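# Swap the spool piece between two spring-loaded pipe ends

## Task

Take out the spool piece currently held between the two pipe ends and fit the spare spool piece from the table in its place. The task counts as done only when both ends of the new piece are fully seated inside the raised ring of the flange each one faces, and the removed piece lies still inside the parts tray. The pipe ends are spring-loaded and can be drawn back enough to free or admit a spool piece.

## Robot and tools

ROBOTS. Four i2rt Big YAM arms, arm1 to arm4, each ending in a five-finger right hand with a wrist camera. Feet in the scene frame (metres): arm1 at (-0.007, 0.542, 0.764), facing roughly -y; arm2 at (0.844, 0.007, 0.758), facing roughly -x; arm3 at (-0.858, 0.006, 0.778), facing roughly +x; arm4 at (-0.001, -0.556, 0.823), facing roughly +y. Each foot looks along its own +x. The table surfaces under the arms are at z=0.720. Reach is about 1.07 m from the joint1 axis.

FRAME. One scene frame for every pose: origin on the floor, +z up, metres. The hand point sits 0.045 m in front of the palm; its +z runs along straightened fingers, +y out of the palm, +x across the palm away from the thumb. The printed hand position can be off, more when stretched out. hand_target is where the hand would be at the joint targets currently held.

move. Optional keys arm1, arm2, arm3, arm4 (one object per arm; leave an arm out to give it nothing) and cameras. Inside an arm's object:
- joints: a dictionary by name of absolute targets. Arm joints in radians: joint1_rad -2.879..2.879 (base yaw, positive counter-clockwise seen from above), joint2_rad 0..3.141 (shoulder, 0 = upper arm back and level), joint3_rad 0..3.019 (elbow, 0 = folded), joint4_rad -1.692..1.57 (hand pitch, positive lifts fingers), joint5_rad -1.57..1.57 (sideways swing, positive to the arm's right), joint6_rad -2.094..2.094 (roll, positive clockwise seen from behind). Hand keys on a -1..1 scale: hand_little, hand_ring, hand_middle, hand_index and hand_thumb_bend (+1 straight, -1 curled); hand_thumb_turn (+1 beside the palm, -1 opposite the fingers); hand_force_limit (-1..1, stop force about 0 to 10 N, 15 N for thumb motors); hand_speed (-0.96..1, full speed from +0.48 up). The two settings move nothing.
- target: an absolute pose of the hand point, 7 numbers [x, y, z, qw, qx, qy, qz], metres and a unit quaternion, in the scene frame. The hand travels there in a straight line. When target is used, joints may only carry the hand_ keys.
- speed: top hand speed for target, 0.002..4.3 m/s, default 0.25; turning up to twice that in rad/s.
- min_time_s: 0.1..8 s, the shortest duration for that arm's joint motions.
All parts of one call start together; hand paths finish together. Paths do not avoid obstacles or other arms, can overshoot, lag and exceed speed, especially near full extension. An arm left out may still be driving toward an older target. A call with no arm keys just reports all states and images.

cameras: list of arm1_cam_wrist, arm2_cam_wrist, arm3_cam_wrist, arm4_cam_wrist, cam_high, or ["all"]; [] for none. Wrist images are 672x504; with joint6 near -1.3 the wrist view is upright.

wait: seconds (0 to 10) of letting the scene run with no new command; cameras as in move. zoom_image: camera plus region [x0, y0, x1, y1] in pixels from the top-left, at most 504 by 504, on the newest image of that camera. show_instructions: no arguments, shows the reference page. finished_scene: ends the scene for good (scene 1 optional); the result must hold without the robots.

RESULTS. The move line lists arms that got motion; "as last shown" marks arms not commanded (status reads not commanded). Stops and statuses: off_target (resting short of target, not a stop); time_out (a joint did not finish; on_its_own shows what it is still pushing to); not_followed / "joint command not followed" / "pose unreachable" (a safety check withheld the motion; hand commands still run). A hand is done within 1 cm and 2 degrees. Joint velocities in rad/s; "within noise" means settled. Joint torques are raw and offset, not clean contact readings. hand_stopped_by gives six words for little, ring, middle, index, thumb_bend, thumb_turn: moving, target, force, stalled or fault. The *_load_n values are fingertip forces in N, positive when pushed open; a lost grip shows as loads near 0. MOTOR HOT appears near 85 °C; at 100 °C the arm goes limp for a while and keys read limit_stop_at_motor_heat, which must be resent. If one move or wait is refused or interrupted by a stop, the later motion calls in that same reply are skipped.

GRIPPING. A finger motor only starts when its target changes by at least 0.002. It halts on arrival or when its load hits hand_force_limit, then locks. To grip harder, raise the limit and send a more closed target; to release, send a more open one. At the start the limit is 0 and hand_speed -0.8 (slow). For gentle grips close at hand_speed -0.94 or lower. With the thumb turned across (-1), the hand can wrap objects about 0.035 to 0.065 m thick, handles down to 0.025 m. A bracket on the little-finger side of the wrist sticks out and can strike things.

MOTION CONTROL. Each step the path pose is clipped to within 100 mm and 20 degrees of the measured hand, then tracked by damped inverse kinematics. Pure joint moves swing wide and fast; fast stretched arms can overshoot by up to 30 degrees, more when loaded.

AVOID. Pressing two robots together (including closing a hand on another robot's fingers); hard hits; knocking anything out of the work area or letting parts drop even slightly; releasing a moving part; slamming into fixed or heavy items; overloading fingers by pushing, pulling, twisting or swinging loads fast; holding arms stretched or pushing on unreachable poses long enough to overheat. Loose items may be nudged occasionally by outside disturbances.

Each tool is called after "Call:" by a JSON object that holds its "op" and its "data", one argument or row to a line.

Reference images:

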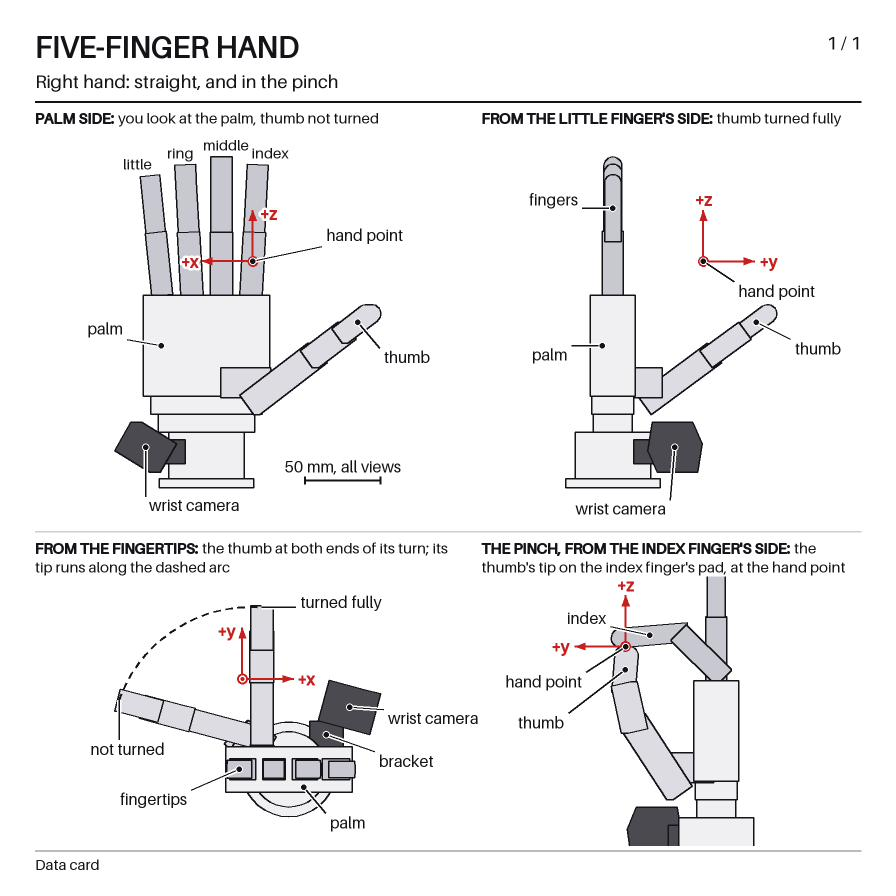

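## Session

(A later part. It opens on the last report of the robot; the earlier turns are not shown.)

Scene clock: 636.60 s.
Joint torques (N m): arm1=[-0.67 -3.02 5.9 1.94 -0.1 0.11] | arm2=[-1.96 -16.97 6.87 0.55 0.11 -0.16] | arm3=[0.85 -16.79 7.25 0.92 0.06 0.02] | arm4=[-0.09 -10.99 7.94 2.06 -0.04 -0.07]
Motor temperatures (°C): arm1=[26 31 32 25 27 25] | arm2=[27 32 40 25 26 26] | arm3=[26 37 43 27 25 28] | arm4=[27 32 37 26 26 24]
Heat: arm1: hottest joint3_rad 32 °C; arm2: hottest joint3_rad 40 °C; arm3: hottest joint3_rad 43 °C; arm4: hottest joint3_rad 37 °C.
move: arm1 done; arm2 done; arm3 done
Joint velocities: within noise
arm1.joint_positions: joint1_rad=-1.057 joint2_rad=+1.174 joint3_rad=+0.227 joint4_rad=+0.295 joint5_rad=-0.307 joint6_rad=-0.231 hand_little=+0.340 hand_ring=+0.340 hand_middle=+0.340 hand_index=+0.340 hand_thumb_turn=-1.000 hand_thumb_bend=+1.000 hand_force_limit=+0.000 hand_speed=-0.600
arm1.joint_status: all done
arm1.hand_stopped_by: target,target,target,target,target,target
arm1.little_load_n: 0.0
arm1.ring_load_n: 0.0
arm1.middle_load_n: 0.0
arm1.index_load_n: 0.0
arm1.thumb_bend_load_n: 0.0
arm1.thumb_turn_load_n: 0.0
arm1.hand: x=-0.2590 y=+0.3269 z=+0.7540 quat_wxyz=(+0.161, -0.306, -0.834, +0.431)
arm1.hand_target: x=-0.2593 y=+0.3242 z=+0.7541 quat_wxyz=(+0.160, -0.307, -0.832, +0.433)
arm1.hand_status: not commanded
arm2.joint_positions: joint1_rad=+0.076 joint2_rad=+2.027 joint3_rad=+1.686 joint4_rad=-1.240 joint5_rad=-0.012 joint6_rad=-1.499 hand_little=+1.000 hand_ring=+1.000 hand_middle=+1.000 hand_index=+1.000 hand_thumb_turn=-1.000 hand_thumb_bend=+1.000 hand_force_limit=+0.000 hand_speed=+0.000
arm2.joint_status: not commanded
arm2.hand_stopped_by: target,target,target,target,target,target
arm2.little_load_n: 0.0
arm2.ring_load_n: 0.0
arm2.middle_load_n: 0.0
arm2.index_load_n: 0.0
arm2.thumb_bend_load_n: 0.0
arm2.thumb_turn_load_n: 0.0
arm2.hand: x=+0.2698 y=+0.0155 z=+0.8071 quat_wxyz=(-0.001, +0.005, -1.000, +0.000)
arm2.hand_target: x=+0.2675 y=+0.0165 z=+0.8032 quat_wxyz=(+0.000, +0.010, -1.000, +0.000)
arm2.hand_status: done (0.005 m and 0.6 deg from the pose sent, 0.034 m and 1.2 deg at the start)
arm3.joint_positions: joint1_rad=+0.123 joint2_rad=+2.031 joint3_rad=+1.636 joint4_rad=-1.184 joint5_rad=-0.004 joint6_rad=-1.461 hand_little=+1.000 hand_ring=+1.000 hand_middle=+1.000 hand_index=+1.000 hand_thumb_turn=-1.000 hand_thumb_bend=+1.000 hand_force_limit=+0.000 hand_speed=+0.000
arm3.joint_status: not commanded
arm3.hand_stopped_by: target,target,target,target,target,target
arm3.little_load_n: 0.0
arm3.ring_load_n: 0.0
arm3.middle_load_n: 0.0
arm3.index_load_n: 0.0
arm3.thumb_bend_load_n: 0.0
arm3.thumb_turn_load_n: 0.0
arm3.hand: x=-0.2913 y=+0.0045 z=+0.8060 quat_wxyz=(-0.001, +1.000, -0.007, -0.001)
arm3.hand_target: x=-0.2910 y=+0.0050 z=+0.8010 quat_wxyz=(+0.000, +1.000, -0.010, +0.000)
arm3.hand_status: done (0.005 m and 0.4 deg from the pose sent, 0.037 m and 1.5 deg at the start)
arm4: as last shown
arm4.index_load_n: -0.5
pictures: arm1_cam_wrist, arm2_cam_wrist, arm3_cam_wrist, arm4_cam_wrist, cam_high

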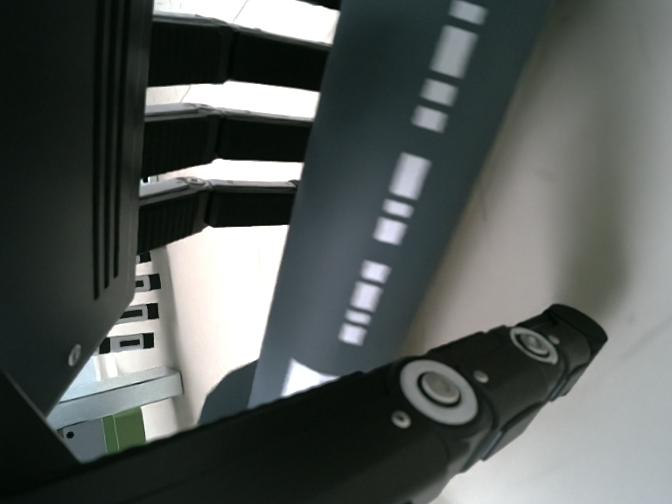

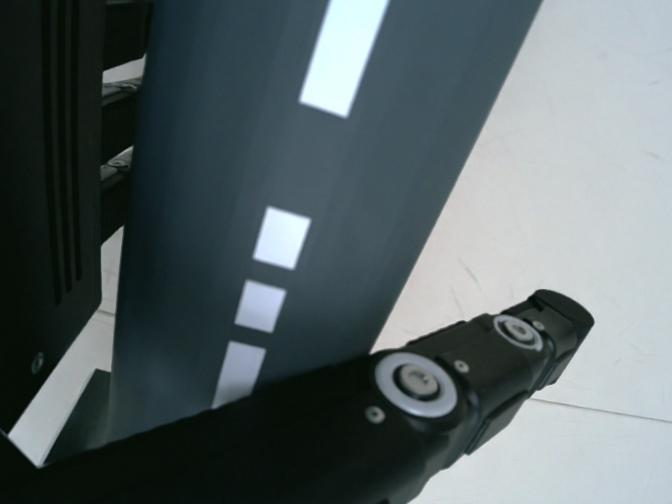

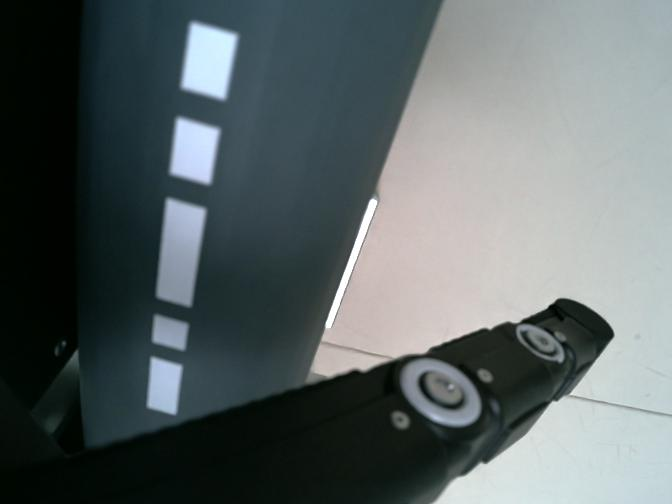

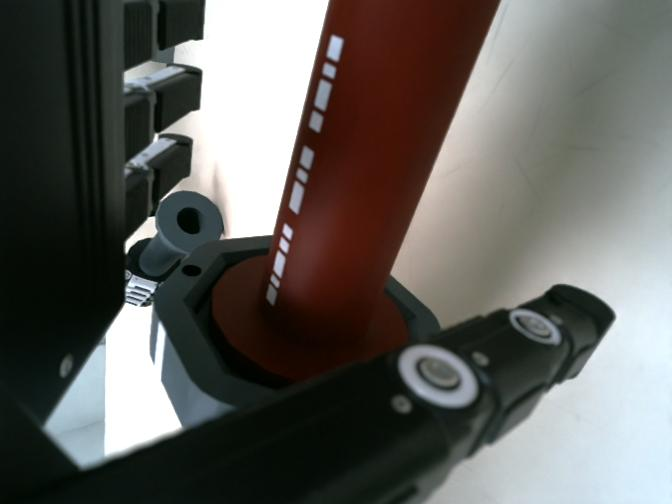

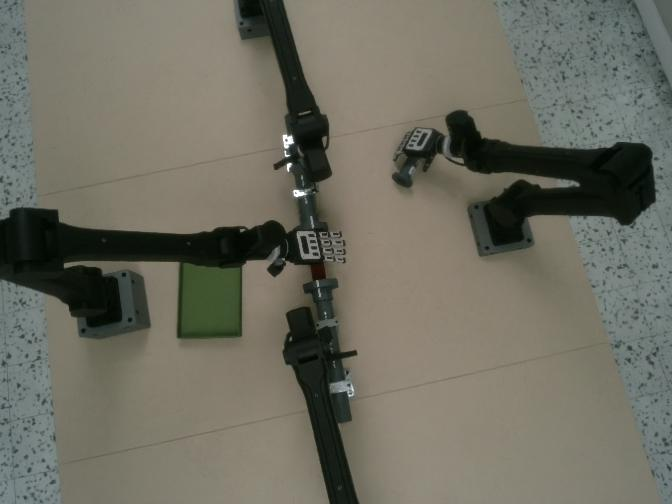

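Call:
{"op": "move", "data": {
  "arm1": {"joints": {"hand_speed": -0.85, "hand_thumb_bend": -0.5}},
  "arm2": {"joints": {"hand_speed": -0.7, "hand_force_limit": 0.3, "hand_index": -0.9, "hand_middle": -0.9, "hand_ring": -0.9, "hand_little": -0.9}},
  "arm3": {"joints": {"hand_speed": -0.7, "hand_force_limit": 0.3, "hand_index": -0.9, "hand_middle": -0.9, "hand_ring": -0.9, "hand_little": -0.9}},
  "arm4": {"target": [-0.040, 0.0055, 0.818, 0.4617, -0.887, 0.0089, -0.0046], "speed": 0.1},
  "cameras": ["all"]
}}

Scene clock: 689.43 s.
Joint torques (N m): arm1=[-1.03 -3.19 6.01 1.8 -0.11 0.08] | arm2=[-1.03 -18.02 7.13 0.36 -0.01 -0.23] | arm3=[0.79 -17.44 7.35 0.66 0.04 0.02] | arm4=[-0.15 -11.52 7.41 2.06 -0.05 -0.08]
Motor temperatures (°C): arm1=[26 31 32 25 27 25] | arm2=[27 34 40 25 26 26] | arm3=[26 38 42 27 25 28] | arm4=[27 33 36 26 26 24]
Heat: arm1: hottest joint3_rad 32 °C; arm2: hottest joint3_rad 40 °C; arm3: hottest joint3_rad 42 °C; arm4: hottest joint3_rad 36 °C.
move: arm1 off_target; arm2 off_target; arm3 off_target; arm4 done
Joint velocities: within noise
arm1.joint_positions: joint1_rad=-1.057 joint2_rad=+1.176 joint3_rad=+0.227 joint4_rad=+0.295 joint5_rad=-0.307 joint6_rad=-0.231 hand_little=+0.340 hand_ring=+0.340 hand_middle=+0.340 hand_index=+0.340 hand_thumb_turn=-1.000 hand_thumb_bend=+0.072 hand_force_limit=+0.000 hand_speed=-0.850
arm1.joint_status: hand_thumb_bend off_target (ended at +0.072, target -0.500); the others done
arm1.hand_stopped_by: target,target,target,target,force,target
arm1.little_load_n: 0.0
arm1.ring_load_n: 1.5
arm1.middle_load_n: 0.5
arm1.index_load_n: 2.5
arm1.thumb_bend_load_n: 7.5
arm1.thumb_turn_load_n: 1.0
arm1.hand: x=-0.2588 y=+0.3271 z=+0.7533 quat_wxyz=(+0.160, -0.307, -0.834, +0.430)
arm1.hand_target: x=-0.2593 y=+0.3243 z=+0.7540 quat_wxyz=(+0.160, -0.307, -0.832, +0.433)
arm1.hand_status: not commanded
arm2.joint_positions: joint1_rad=+0.065 joint2_rad=+2.038 joint3_rad=+1.682 joint4_rad=-1.237 joint5_rad=-0.009 joint6_rad=-1.492 hand_little=-0.877 hand_ring=-0.849 hand_middle=-0.849 hand_index=-0.876 hand_thumb_turn=-1.000 hand_thumb_bend=+1.000 hand_force_limit=+0.300 hand_speed=-0.700
arm2.joint_status: hand_little off_target (ended at -0.877, target -0.900); hand_ring off_target (ended at -0.849, target -0.900); hand_middle off_target (ended at -0.849, target -0.900); hand_index off_target (ended at -0.876, target -0.900); the others done
arm2.hand_stopped_by: force,force,force,force,target,target
arm2.little_load_n: 6.5
arm2.ring_load_n: 6.0
arm2.middle_load_n: 7.0
arm2.index_load_n: 8.0
arm2.thumb_bend_load_n: 0.0
arm2.thumb_turn_load_n: 1.0
arm2.hand: x=+0.2722 y=+0.0226 z=+0.7993 quat_wxyz=(-0.008, -0.004, -1.000, -0.002)
arm2.hand_target: x=+0.2677 y=+0.0165 z=+0.8031 quat_wxyz=(+0.000, +0.010, -1.000, +0.000)
arm2.hand_status: not commanded
arm3.joint_positions: joint1_rad=+0.123 joint2_rad=+2.038 joint3_rad=+1.634 joint4_rad=-1.178 joint5_rad=-0.003 joint6_rad=-1.461 hand_little=-0.795 hand_ring=-0.768 hand_middle=-0.767 hand_index=-0.767 hand_thumb_turn=-1.000 hand_thumb_bend=+1.000 hand_force_limit=+0.300 hand_speed=-0.700
arm3.joint_status: hand_little off_target (ended at -0.795, target -0.900); hand_ring off_target (ended at -0.768, target -0.900); hand_middle off_target (ended at -0.767, target -0.900); hand_index off_target (ended at -0.767, target -0.900); the others done
arm3.hand_stopped_by: force,force,force,force,target,target
arm3.little_load_n: 7.0
arm3.ring_load_n: 3.5
arm3.middle_load_n: 4.5
arm3.index_load_n: 5.5
arm3.thumb_bend_load_n: 0.0
arm3.thumb_turn_load_n: 0.0
arm3.hand: x=-0.2911 y=+0.0045 z=+0.8013 quat_wxyz=(+0.000, +1.000, -0.006, -0.003)
arm3.hand_target: x=-0.2910 y=+0.0051 z=+0.8010 quat_wxyz=(+0.000, +1.000, -0.010, +0.000)
arm3.hand_status: not commanded
arm4.joint_positions: joint1_rad=+0.007 joint2_rad=+1.689 joint3_rad=+0.806 joint4_rad=+0.264 joint5_rad=+0.029 joint6_rad=+0.028 hand_little=+1.000 hand_ring=+1.000 hand_middle=+1.000 hand_index=+1.000 hand_thumb_turn=-1.000 hand_thumb_bend=+1.000 hand_force_limit=+0.000 hand_speed=+0.000
arm4.joint_status: not commanded
arm4.hand_stopped_by: target,target,target,target,target,target
arm4.little_load_n: 0.0
arm4.ring_load_n: 0.0
arm4.middle_load_n: 0.0
arm4.index_load_n: 0.0
arm4.thumb_bend_load_n: 0.0
arm4.thumb_turn_load_n: 0.0
arm4.hand: x=-0.0440 y=+0.0042 z=+0.8232 quat_wxyz=(-0.460, +0.888, -0.003, +0.005)
arm4.hand_target: x=-0.0401 y=+0.0053 z=+0.8179 quat_wxyz=(-0.461, +0.887, -0.009, +0.005)
arm4.hand_status: done (0.007 m and 0.7 deg from the pose sent, 0.028 m and 0.8 deg at the start)
pictures: arm1_cam_wrist, arm2_cam_wrist, arm3_cam_wrist, arm4_cam_wrist, cam_high

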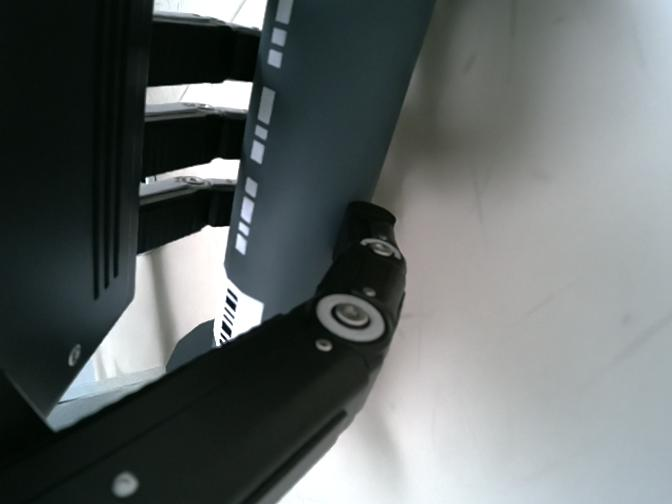

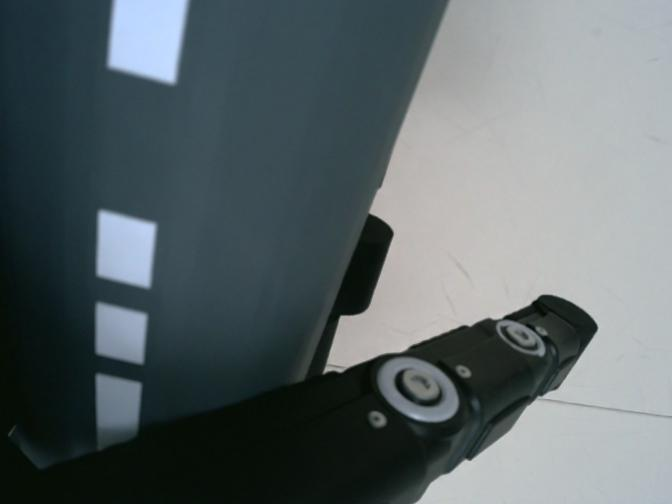

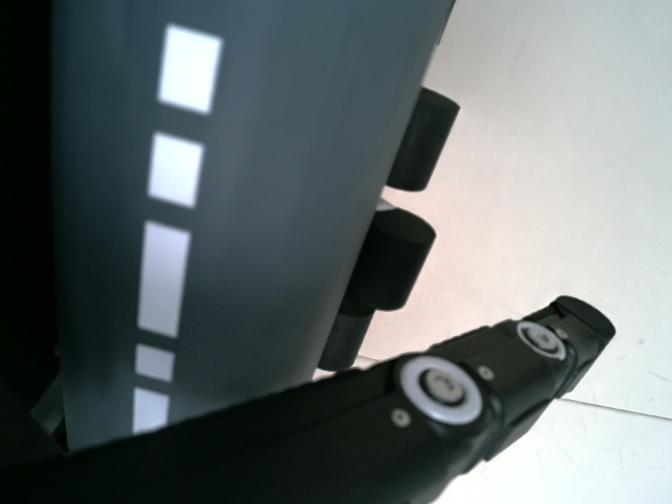

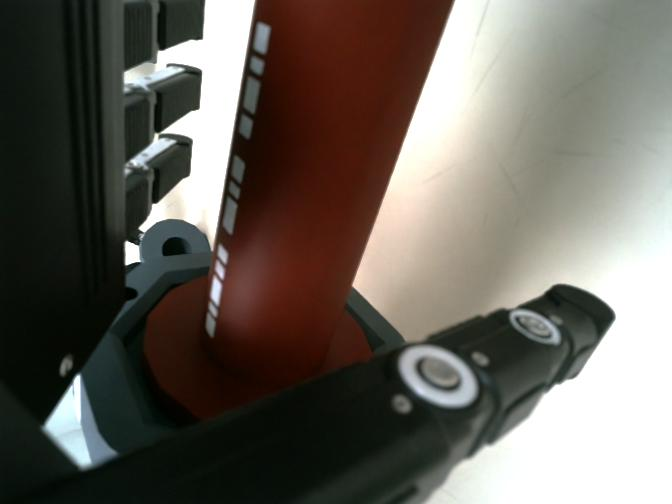

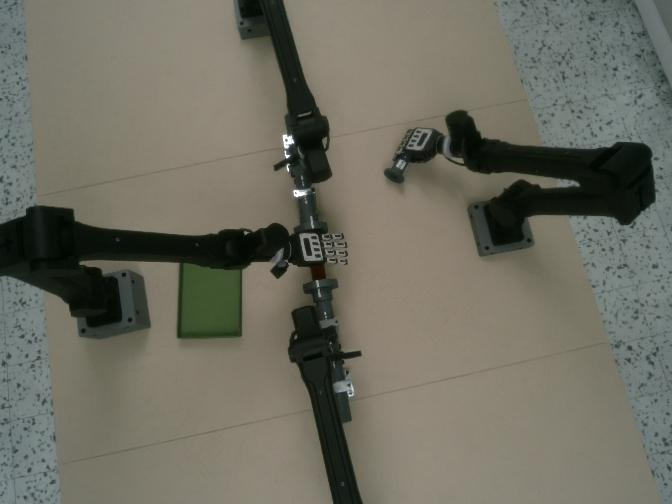

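Call:
{"op": "move", "data": {
  "arm2": {"joints": {"hand_thumb_bend": -0.9}},
  "arm3": {"joints": {"hand_thumb_bend": -0.9}},
  "arm4": {"joints": {"hand_speed": -0.85, "hand_force_limit": -0.7, "hand_index": 0.25, "hand_middle": 0.25, "hand_ring": 0.25, "hand_little": 0.25}},
  "cameras": ["arm2_cam_wrist", "arm3_cam_wrist", "arm4_cam_wrist", "cam_high"]
}}

Scene clock: 708.13 s.
Joint torques (N m): arm1=[-0.56 -3.25 5.82 1.98 -0.12 0.11] | arm2=[-0.79 -18.02 7.15 0.27 0.04 -0.65] | arm3=[0.79 -17.38 7.36 0.69 0.03 0.02] | arm4=[-0.15 -11.52 7.41 2.04 -0.05 -0.08]
Motor temperatures (°C): arm1=[26 31 32 25 26 25] | arm2=[27 33 40 25 26 26] | arm3=[25 38 44 27 25 28] | arm4=[27 33 36 26 26 24]
Heat: arm1: hottest joint3_rad 32 °C; arm2: hottest joint3_rad 40 °C; arm3: hottest joint3_rad 44 °C; arm4: hottest joint3_rad 36 °C.
move: arm2 off_target; arm3 off_target; arm4 done
Joint velocities: within noise
arm1: as last shown
arm1.ring_load_n: 2.0
arm1.thumb_bend_load_n: 7.0
arm2.joint_positions: joint1_rad=+0.062 joint2_rad=+2.038 joint3_rad=+1.682 joint4_rad=-1.234 joint5_rad=-0.010 joint6_rad=-1.455 hand_little=-0.877 hand_ring=-0.849 hand_middle=-0.849 hand_index=-0.876 hand_thumb_turn=-1.000 hand_thumb_bend=+0.739 hand_force_limit=+0.300 hand_speed=-0.700
arm2.joint_status: hand_thumb_bend off_target (ended at +0.739, target -0.900)
arm2.hand_stopped_by: force,force,force,force,force,target
arm2.little_load_n: 5.0
arm2.ring_load_n: 4.5
arm2.middle_load_n: 6.0
arm2.index_load_n: 9.0
arm2.thumb_bend_load_n: 9.5
arm2.thumb_turn_load_n: 0.5
arm2.hand: x=+0.2736 y=+0.0230 z=+0.7992 quat_wxyz=(-0.006, -0.025, -1.000, -0.002)
arm2.hand_target: x=+0.2676 y=+0.0165 z=+0.8031 quat_wxyz=(+0.000, +0.010, -1.000, +0.000)
arm2.hand_status: not commanded
arm3.joint_positions: joint1_rad=+0.123 joint2_rad=+2.038 joint3_rad=+1.634 joint4_rad=-1.178 joint5_rad=-0.003 joint6_rad=-1.461 hand_little=-0.795 hand_ring=-0.768 hand_middle=-0.767 hand_index=-0.767 hand_thumb_turn=-1.000 hand_thumb_bend=+0.480 hand_force_limit=+0.300 hand_speed=-0.700
arm3.joint_status: hand_thumb_bend off_target (ended at +0.480, target -0.900)
arm3.hand_stopped_by: force,force,force,force,force,target
arm3.little_load_n: 7.0
arm3.ring_load_n: 3.0
arm3.middle_load_n: 5.0
arm3.index_load_n: 6.0
arm3.thumb_bend_load_n: 9.5
arm3.thumb_turn_load_n: 0.0
arm3.hand: x=-0.2911 y=+0.0045 z=+0.8013 quat_wxyz=(+0.000, +1.000, -0.006, -0.003)
arm3.hand_target: x=-0.2910 y=+0.0051 z=+0.8010 quat_wxyz=(+0.000, +1.000, -0.010, +0.000)
arm3.hand_status: not commanded
arm4.joint_positions: joint1_rad=+0.007 joint2_rad=+1.689 joint3_rad=+0.806 joint4_rad=+0.264 joint5_rad=+0.029 joint6_rad=+0.028 hand_little=+0.250 hand_ring=+0.250 hand_middle=+0.250 hand_index=+0.250 hand_thumb_turn=-1.000 hand_thumb_bend=+1.000 hand_force_limit=-0.700 hand_speed=-0.850
arm4.joint_status: all done
arm4.hand_stopped_by: target,target,target,target,target,target
arm4.little_load_n: 0.0
arm4.ring_load_n: 0.0
arm4.middle_load_n: 0.0
arm4.index_load_n: 0.0
arm4.thumb_bend_load_n: 0.0
arm4.thumb_turn_load_n: 0.0
arm4.hand: x=-0.0440 y=+0.0042 z=+0.8232 quat_wxyz=(-0.460, +0.888, -0.003, +0.005)
arm4.hand_target: x=-0.0401 y=+0.0053 z=+0.8179 quat_wxyz=(-0.461, +0.887, -0.009, +0.005)
arm4.hand_status: not commanded

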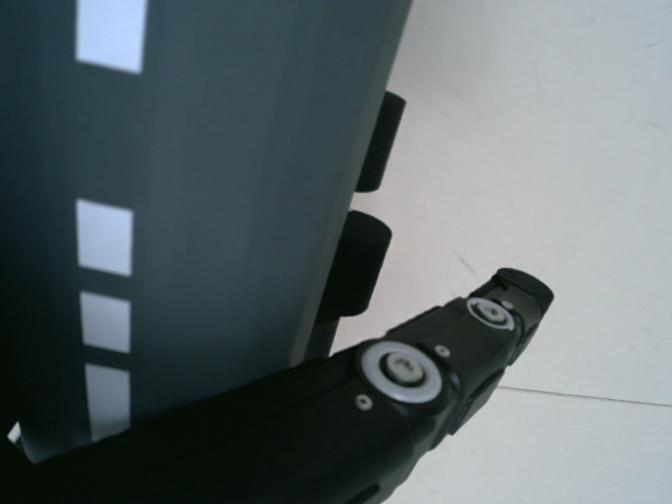

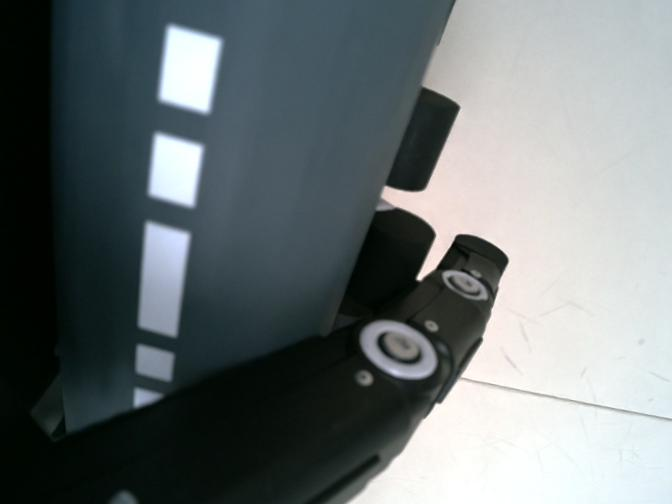

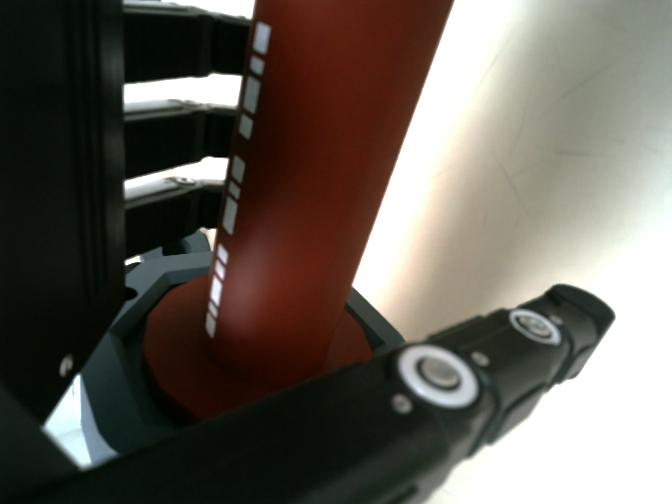

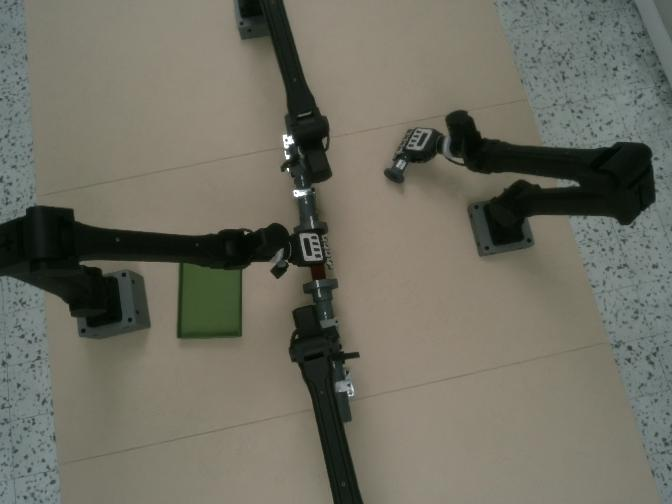

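Call:
{"op": "move", "data": {
  "arm4": {"joints": {"hand_index": -0.2, "hand_middle": -0.2, "hand_ring": -0.2, "hand_little": -0.2}}
}}

Call:
{"op": "move", "data": {
  "arm4": {"joints": {"hand_force_limit": 0.0, "hand_thumb_bend": -0.5}},
  "cameras": ["arm4_cam_wrist", "cam_high"]
}}

Scene clock: 717.20 s.
Joint torques (N m): arm1=[-0.85 -2.78 5.97 1.92 -0.11 0.08] | arm2=[-0.73 -18.02 7.13 0.27 0.04 -0.65] | arm3=[0.79 -17.38 7.38 0.68 0.04 0.01] | arm4=[-0.09 -11.69 7.39 1.88 0.04 -0.08]
Motor temperatures (°C): arm1=[26 31 32 25 26 25] | arm2=[27 33 40 25 26 27] | arm3=[25 37 44 27 25 28] | arm4=[27 33 36 26 26 24]
Heat: arm1: hottest joint3_rad 32 °C; arm2: hottest joint3_rad 40 °C; arm3: hottest joint3_rad 44 °C; arm4: hottest joint3_rad 36 °C.
move: arm4 off_target
Joint velocities: within noise
arm1, arm2, arm3: as last shown
arm1.ring_load_n: 1.5
arm1.thumb_bend_load_n: 7.5
arm2.thumb_turn_load_n: 1.0
arm3.middle_load_n: 4.5
arm4.joint_positions: joint1_rad=+0.006 joint2_rad=+1.691 joint3_rad=+0.806 joint4_rad=+0.269 joint5_rad=+0.027 joint6_rad=+0.028 hand_little=+0.002 hand_ring=+0.030 hand_middle=+0.043 hand_index=+0.071 hand_thumb_turn=-1.000 hand_thumb_bend=+1.000 hand_force_limit=-0.700 hand_speed=-0.850
arm4.joint_status: hand_little off_target (ended at +0.002, target -0.200); hand_ring off_target (ended at +0.030, target -0.200); hand_middle off_target (ended at +0.043, target -0.200); hand_index off_target (ended at +0.071, target -0.200)
arm4.hand_stopped_by: force,force,force,force,target,target
arm4.little_load_n: 3.5
arm4.ring_load_n: 0.0
arm4.middle_load_n: 0.0
arm4.index_load_n: 0.0
arm4.thumb_bend_load_n: 0.0
arm4.thumb_turn_load_n: 0.0
arm4.hand: x=-0.0440 y=+0.0049 z=+0.8233 quat_wxyz=(-0.462, +0.887, -0.003, +0.004)
arm4.hand_target: x=-0.0400 y=+0.0053 z=+0.8181 quat_wxyz=(-0.462, +0.887, -0.009, +0.005)
arm4.hand_status: not commanded
pictures: none

Scene clock: 723.43 s.
Joint torques (N m): arm1=[-0.85 -3.31 6 1.84 -0.12 0.08] | arm2=[-0.73 -18.02 7.15 0.28 0.04 -0.65] | arm3=[0.79 -17.38 7.35 0.68 0.04 0.01] | arm4=[-0.09 -11.69 7.39 1.87 0.05 -0.06]
Motor temperatures (°C): arm1=[26 31 32 25 26 25] | arm2=[27 33 40 25 26 27] | arm3=[25 37 44 27 25 28] | arm4=[27 33 36 26 26 24]
Heat: arm1: hottest joint3_rad 32 °C; arm2: hottest joint3_rad 40 °C; arm3: hottest joint3_rad 44 °C; arm4: hottest joint3_rad 36 °C.
move: arm4 off_target
Joint velocities: within noise
arm1, arm2, arm3: as last shown
arm1.thumb_bend_load_n: 7.0
arm1.thumb_turn_load_n: 1.5
arm2.middle_load_n: 5.5
arm2.thumb_turn_load_n: 0.5
arm3.middle_load_n: 5.0
arm4.joint_positions: joint1_rad=+0.006 joint2_rad=+1.691 joint3_rad=+0.806 joint4_rad=+0.269 joint5_rad=+0.026 joint6_rad=+0.026 hand_little=+0.002 hand_ring=+0.030 hand_middle=+0.043 hand_index=+0.071 hand_thumb_turn=-1.000 hand_thumb_bend=+0.224 hand_force_limit=+0.000 hand_speed=-0.850
arm4.joint_status: hand_thumb_bend off_target (ended at +0.224, target -0.500); the others done
arm4.hand_stopped_by: force,force,force,force,force,target
arm4.little_load_n: 4.5
arm4.ring_load_n: 1.0
arm4.middle_load_n: 1.0
arm4.index_load_n: 0.0
arm4.thumb_bend_load_n: 7.5
arm4.thumb_turn_load_n: 1.0
arm4.hand: x=-0.0439 y=+0.0048 z=+0.8231 quat_wxyz=(-0.461, +0.887, -0.002, +0.005)
arm4.hand_target: x=-0.0401 y=+0.0053 z=+0.8180 quat_wxyz=(-0.461, +0.887, -0.009, +0.005)
arm4.hand_status: not commanded

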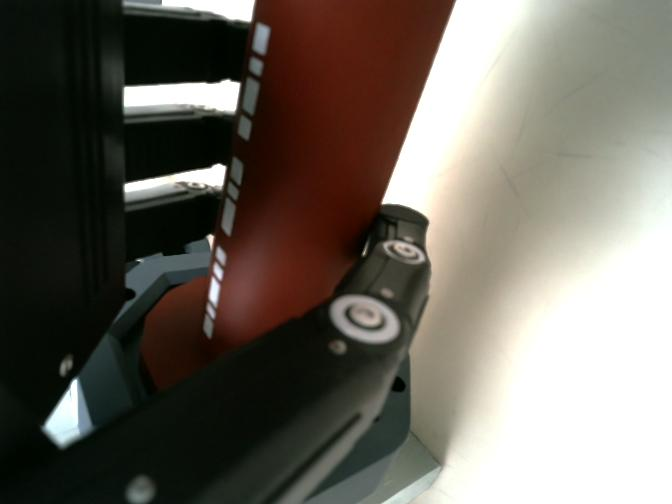

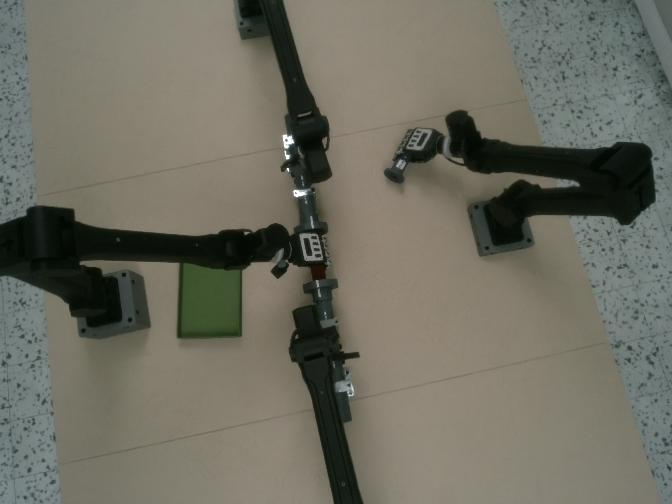

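Call:
{"op": "move", "data": {
  "arm1": {"target": [-0.2594, 0.3242, 0.87, 0.1598, -0.307, -0.8322, 0.4332], "speed": 0.08},
  "arm3": {"target": [-0.311, 0.005, 0.801, 0, 1, -0.01, 0], "speed": 0.04},
  "cameras": ["arm1_cam_wrist", "arm3_cam_wrist", "arm4_cam_wrist", "cam_high"]
}}

Scene clock: 736.70 s.
Joint torques (N m): arm1=[-1.08 -2.55 13.04 1.13 -0.17 0.08] | arm2=[-0.73 -18.08 7.16 0.1 0.04 -0.66] | arm3=[1.03 -18.9 4.96 -0.05 -0.02 0.03] | arm4=[-0.09 -11.69 7.39 1.88 0.22 -0.06]
Motor temperatures (°C): arm1=[26 30 32 25 26 25] | arm2=[27 33 40 25 26 27] | arm3=[25 37 44 27 25 28] | arm4=[27 34 36 26 26 24]
Heat: arm1: hottest joint3_rad 32 °C; arm2: hottest joint3_rad 40 °C; arm3: hottest joint3_rad 44 °C; arm4: hottest joint3_rad 36 °C.
move: arm1 off_target; arm3 off_target
Joint velocities: within noise
arm1.joint_positions: joint1_rad=-1.057 joint2_rad=+0.803 joint3_rad=+0.371 joint4_rad=-0.277 joint5_rad=-0.306 joint6_rad=-0.231 hand_little=+0.340 hand_ring=+0.340 hand_middle=+0.340 hand_index=+0.340 hand_thumb_turn=-1.000 hand_thumb_bend=+0.072 hand_force_limit=+0.000 hand_speed=-0.850
arm1.joint_status: not commanded
arm1.hand_stopped_by: target,target,target,target,force,target
arm1.little_load_n: 0.0
arm1.ring_load_n: 1.5
arm1.middle_load_n: 1.0
arm1.index_load_n: 2.5
arm1.thumb_bend_load_n: 7.5
arm1.thumb_turn_load_n: 1.0
arm1.hand: x=-0.2426 y=+0.3357 z=+0.8395 quat_wxyz=(+0.144, -0.315, -0.843, +0.412)
arm1.hand_target: x=-0.2583 y=+0.3248 z=+0.8701 quat_wxyz=(+0.160, -0.307, -0.832, +0.434)
arm1.hand_status: off_target (0.037 m and 3.4 deg from the pose sent, 0.117 m and 0.4 deg at the start)
arm2, arm4: as last shown
arm2.joint_positions: joint1_rad=+0.062 joint2_rad=+2.038 joint3_rad=+1.682 joint4_rad=-1.230 joint5_rad=-0.010 joint6_rad=-1.454 hand_little=-0.877 hand_ring=-0.849 hand_middle=-0.849 hand_index=-0.876 hand_thumb_turn=-1.000 hand_thumb_bend=+0.739 hand_force_limit=+0.300 hand_speed=-0.700
arm2.little_load_n: 5.5
arm2.ring_load_n: 5.0
arm2.middle_load_n: 6.0
arm2.thumb_turn_load_n: 0.0
arm2.hand: x=+0.2725 y=+0.0229 z=+0.7990 quat_wxyz=(-0.004, -0.025, -1.000, -0.001)
arm2.hand_target: x=+0.2676 y=+0.0164 z=+0.8031 quat_wxyz=(+0.000, +0.010, -1.000, +0.000)
arm3.joint_positions: joint1_rad=+0.124 joint2_rad=+2.014 joint3_rad=+1.591 joint4_rad=-1.130 joint5_rad=-0.002 joint6_rad=-1.459 hand_little=-0.795 hand_ring=-0.767 hand_middle=-0.767 hand_index=-0.767 hand_thumb_turn=-1.000 hand_thumb_bend=+0.481 hand_force_limit=+0.300 hand_speed=-0.700
arm3.joint_status: not commanded
arm3.hand_stopped_by: force,force,force,force,force,target
arm3.little_load_n: 12.0
arm3.ring_load_n: 5.5
arm3.middle_load_n: 3.5
arm3.index_load_n: 1.0
arm3.thumb_bend_load_n: 11.5
arm3.thumb_turn_load_n: 0.0
arm3.hand: x=-0.2938 y=+0.0042 z=+0.7993 quat_wxyz=(-0.001, +1.000, -0.007, +0.012)
arm3.hand_target: x=-0.3107 y=+0.0049 z=+0.8008 quat_wxyz=(+0.000, +1.000, -0.010, +0.000)
arm3.hand_status: off_target (0.017 m and 1.4 deg from the pose sent, 0.020 m and 0.5 deg at the start)
arm4.joint_positions: joint1_rad=+0.006 joint2_rad=+1.691 joint3_rad=+0.806 joint4_rad=+0.269 joint5_rad=+0.022 joint6_rad=+0.026 hand_little=+0.002 hand_ring=+0.030 hand_middle=+0.043 hand_index=+0.071 hand_thumb_turn=-1.000 hand_thumb_bend=+0.224 hand_force_limit=+0.000 hand_speed=-0.850
arm4.little_load_n: 3.5
arm4.ring_load_n: 0.5
arm4.index_load_n: 0.5
arm4.thumb_bend_load_n: 7.0
arm4.thumb_turn_load_n: 1.5
arm4.hand: x=-0.0447 y=+0.0047 z=+0.8231 quat_wxyz=(-0.461, +0.887, -0.001, +0.003)
arm4.hand_target: x=-0.0400 y=+0.0053 z=+0.8180 quat_wxyz=(-0.461, +0.887, -0.009, +0.005)

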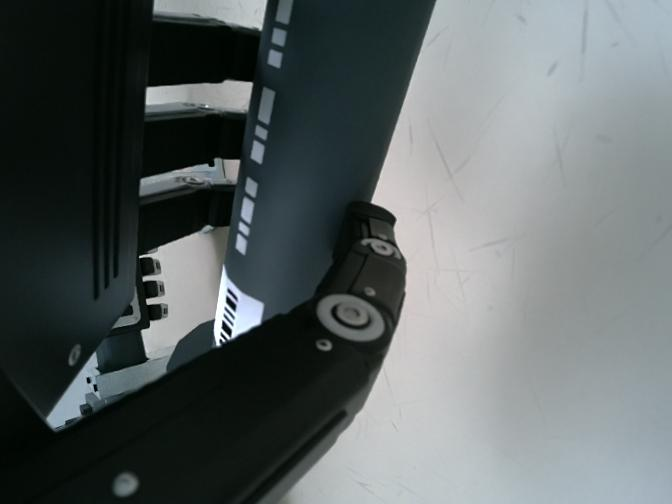

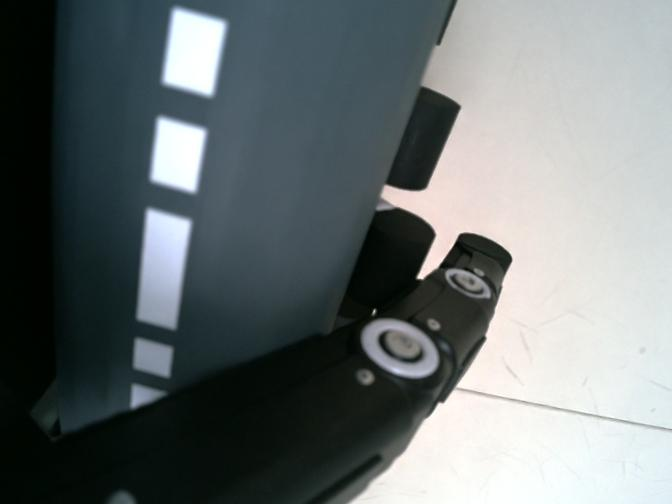

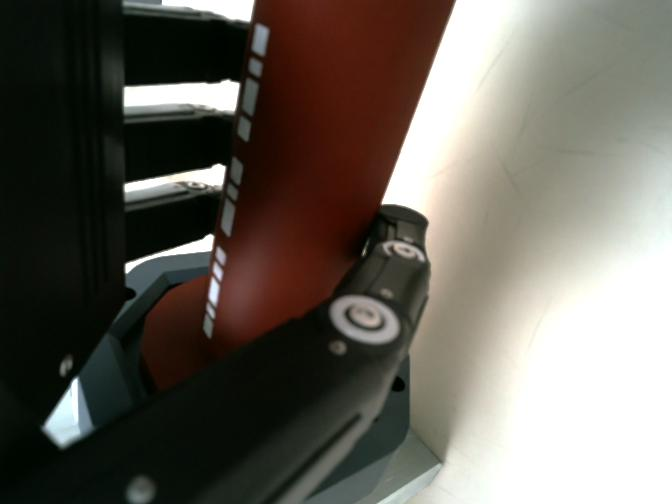

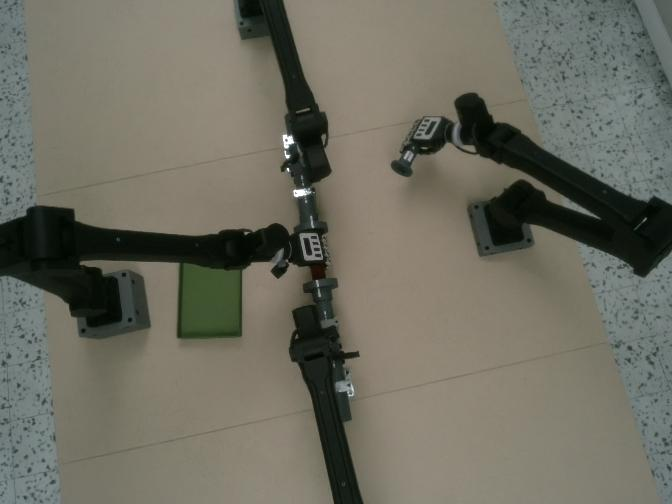

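Call:
{"op": "move", "data": {
  "arm3": {"joints": {"hand_force_limit": 0.9, "hand_index": -0.95, "hand_middle": -0.95, "hand_ring": -0.95, "hand_little": -0.95, "hand_thumb_bend": -0.8}},
  "arm2": {"joints": {"hand_force_limit": 0.9, "hand_index": -0.95, "hand_middle": -0.95, "hand_ring": -0.95, "hand_little": -0.95, "hand_thumb_bend": -0.8}}
}}

Call:
{"op": "move", "data": {
  "arm3": {"target": [-0.345, 0.005, 0.801, 0, 1, -0.01, 0], "speed": 0.04},
  "cameras": ["arm3_cam_wrist", "arm4_cam_wrist", "cam_high"]
}}

Scene clock: 749.87 s.
Joint torques (N m): arm1=[-0.79 -2.2 13.09 1.14 -0.19 0.11] | arm2=[-0.62 -18.08 7.15 0.06 0.13 -0.75] | arm3=[1.03 -18.9 4.98 -0.03 -0.01 0.03] | arm4=[-0.09 -11.69 7.39 1.88 0.22 -0.06]
Motor temperatures (°C): arm1=[26 30 35 25 26 25] | arm2=[27 33 40 25 26 27] | arm3=[25 39 42 27 25 28] | arm4=[26 34 36 26 26 24]
Heat: arm1: hottest joint3_rad 35 °C; arm2: hottest joint3_rad 40 °C; arm3: hottest joint3_rad 42 °C; arm4: hottest joint3_rad 36 °C.
move: arm2 off_target; arm3 off_target
Joint velocities: within noise
arm1, arm4: as last shown
arm1.hand: x=-0.2425 y=+0.3358 z=+0.8395 quat_wxyz=(+0.144, -0.315, -0.843, +0.412)
arm1.hand_target: x=-0.2583 y=+0.3249 z=+0.8700 quat_wxyz=(+0.160, -0.307, -0.832, +0.433)
arm2.joint_positions: joint1_rad=+0.060 joint2_rad=+2.038 joint3_rad=+1.682 joint4_rad=-1.229 joint5_rad=-0.012 joint6_rad=-1.446 hand_little=-0.927 hand_ring=-0.894 hand_middle=-0.871 hand_index=-0.892 hand_thumb_turn=-1.000 hand_thumb_bend=+0.664 hand_force_limit=+0.900 hand_speed=-0.700
arm2.joint_status: hand_little off_target (ended at -0.927, target -0.950); hand_ring off_target (ended at -0.894, target -0.950); hand_middle off_target (ended at -0.871, target -0.950); hand_index off_target (ended at -0.892, target -0.950); hand_thumb_bend off_target (ended at +0.664, target -0.800); the others done
arm2.hand_stopped_by: force,force,force,force,force,target
arm2.little_load_n: 12.0
arm2.ring_load_n: 10.5
arm2.middle_load_n: 9.0
arm2.index_load_n: 11.0
arm2.thumb_bend_load_n: 13.5
arm2.thumb_turn_load_n: 0.0
arm2.hand: x=+0.2729 y=+0.0231 z=+0.7989 quat_wxyz=(-0.004, -0.030, -1.000, +0.000)
arm2.hand_target: x=+0.2676 y=+0.0166 z=+0.8031 quat_wxyz=(+0.000, +0.010, -1.000, +0.000)
arm2.hand_status: not commanded
arm3.joint_positions: joint1_rad=+0.124 joint2_rad=+2.014 joint3_rad=+1.591 joint4_rad=-1.130 joint5_rad=-0.002 joint6_rad=-1.460 hand_little=-0.795 hand_ring=-0.788 hand_middle=-0.788 hand_index=-0.807 hand_thumb_turn=-1.000 hand_thumb_bend=+0.462 hand_force_limit=+0.900 hand_speed=-0.700
arm3.joint_status: hand_little off_target (ended at -0.795, target -0.950); hand_ring off_target (ended at -0.788, target -0.950); hand_middle off_target (ended at -0.788, target -0.950); hand_index off_target (ended at -0.807, target -0.950); hand_thumb_bend off_target (ended at +0.462, target -0.800); the others done
arm3.hand_stopped_by: force,force,force,force,force,target
arm3.little_load_n: 11.5
arm3.ring_load_n: 11.0
arm3.middle_load_n: 11.0
arm3.index_load_n: 14.5
arm3.thumb_bend_load_n: 15.0
arm3.thumb_turn_load_n: -0.5
arm3.hand: x=-0.2938 y=+0.0042 z=+0.7993 quat_wxyz=(-0.001, +1.000, -0.007, +0.012)
arm3.hand_target: x=-0.3107 y=+0.0049 z=+0.8008 quat_wxyz=(+0.000, +1.000, -0.010, +0.000)
arm3.hand_status: not commanded
arm4.little_load_n: 3.0
arm4.index_load_n: 1.0
pictures: none

Scene clock: 751.23 s.
Joint torques (N m): arm1=[-1.38 -2.02 13.14 1.14 -0.2 0.11] | arm2=[-0.62 -18.08 7.16 -0.02 0.12 -0.75] | arm3=[1.32 -20.19 2.33 -1.57 0.06 0.07] | arm4=[-0.09 -11.69 7.39 1.88 0.28 -0.07]
Motor temperatures (°C): arm1=[26 30 36 25 26 25] | arm2=[27 33 40 25 26 27] | arm3=[25 39 42 27 25 28] | arm4=[26 34 36 26 26 24]
Heat: arm1: hottest joint3_rad 36 °C; arm2: hottest joint3_rad 40 °C; arm3: hottest joint3_rad 42 °C; arm4: hottest joint3_rad 36 °C.
move: arm3 off_target
Joint velocities: within noise
arm1, arm2, arm4: as last shown
arm1.little_load_n: 0.5
arm1.ring_load_n: 2.0
arm1.middle_load_n: 0.5
arm1.index_load_n: 3.0
arm2.joint_positions: joint1_rad=+0.060 joint2_rad=+2.038 joint3_rad=+1.682 joint4_rad=-1.227 joint5_rad=-0.012 joint6_rad=-1.446 hand_little=-0.927 hand_ring=-0.894 hand_middle=-0.871 hand_index=-0.892 hand_thumb_turn=-1.000 hand_thumb_bend=+0.664 hand_force_limit=+0.900 hand_speed=-0.700
arm2.hand: x=+0.2724 y=+0.0231 z=+0.7988 quat_wxyz=(-0.003, -0.030, -1.000, +0.000)
arm2.hand_target: x=+0.2677 y=+0.0166 z=+0.8031 quat_wxyz=(+0.000, +0.010, -1.000, +0.000)
arm3.joint_positions: joint1_rad=+0.126 joint2_rad=+1.963 joint3_rad=+1.510 joint4_rad=-1.047 joint5_rad=-0.003 joint6_rad=-1.459 hand_little=-0.794 hand_ring=-0.788 hand_middle=-0.788 hand_index=-0.807 hand_thumb_turn=-1.000 hand_thumb_bend=+0.462 hand_force_limit=+0.900 hand_speed=-0.700
arm3.joint_status: not commanded
arm3.hand_stopped_by: force,force,force,force,force,target
arm3.little_load_n: 20.5
arm3.ring_load_n: 15.0
arm3.middle_load_n: 11.5
arm3.index_load_n: 9.5
arm3.thumb_bend_load_n: 17.5
arm3.thumb_turn_load_n: -3.5
arm3.hand: x=-0.3009 y=+0.0048 z=+0.7983 quat_wxyz=(-0.005, +0.999, -0.006, +0.038)
arm3.hand_target: x=-0.3424 y=+0.0045 z=+0.8001 quat_wxyz=(+0.000, +1.000, -0.010, +0.000)
arm3.hand_status: off_target (0.044 m and 4.4 deg from the pose sent, 0.051 m and 1.4 deg at the start)
arm4.joint_positions: joint1_rad=+0.006 joint2_rad=+1.691 joint3_rad=+0.806 joint4_rad=+0.269 joint5_rad=+0.021 joint6_rad=+0.028 hand_little=+0.002 hand_ring=+0.030 hand_middle=+0.043 hand_index=+0.071 hand_thumb_turn=-1.000 hand_thumb_bend=+0.224 hand_force_limit=+0.000 hand_speed=-0.850
arm4.little_load_n: 2.0
arm4.ring_load_n: 0.0
arm4.index_load_n: 0.5
arm4.thumb_bend_load_n: 4.5
arm4.hand: x=-0.0451 y=+0.0047 z=+0.8232 quat_wxyz=(-0.461, +0.887, -0.001, +0.002)

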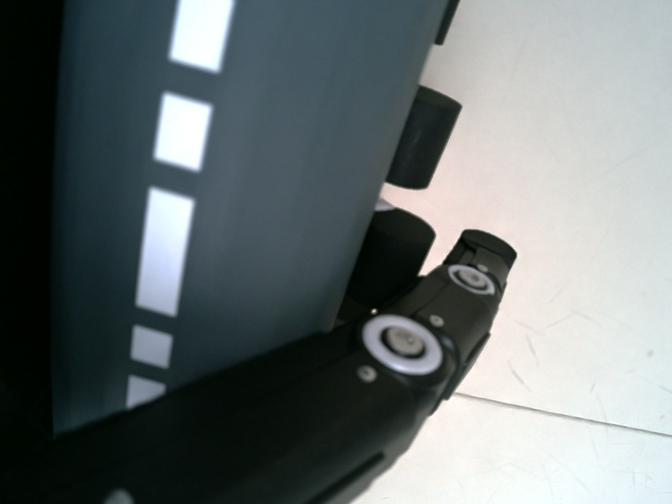

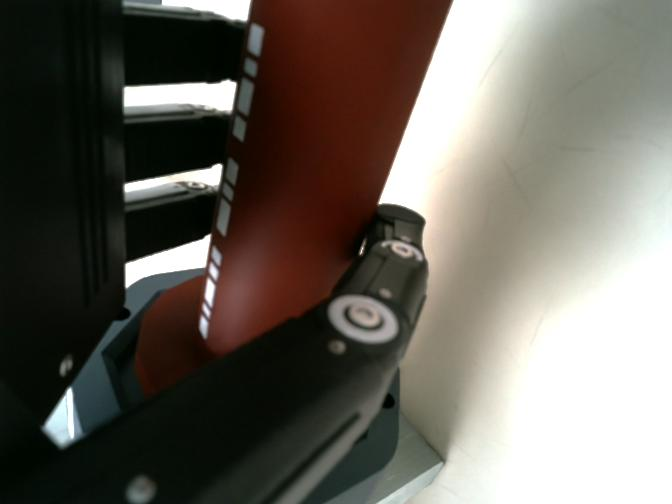

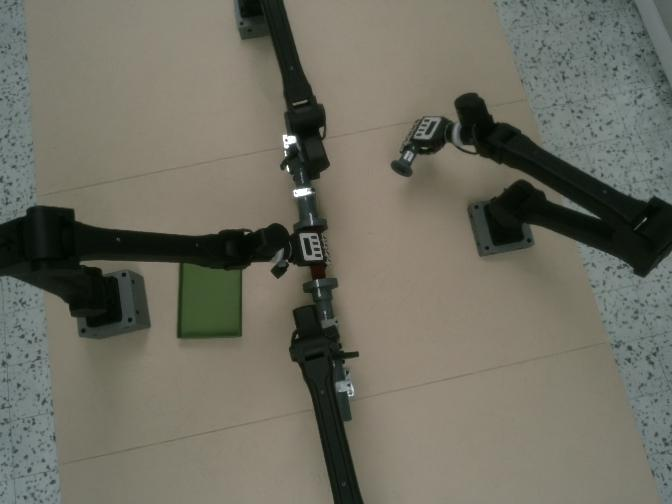

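Call:
{"op": "zoom_image", "data": {
  "camera": "arm4_cam_wrist",
  "region": [40, 230, 460, 504]
}}

Scaled by 1.200 from the camera's image (finer frame: 960x720).

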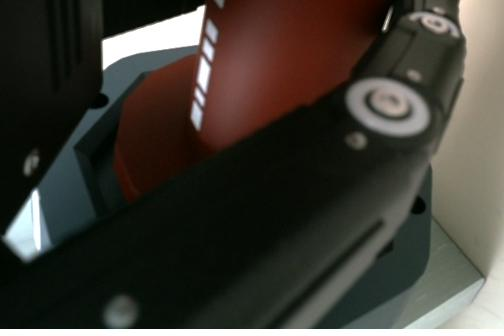

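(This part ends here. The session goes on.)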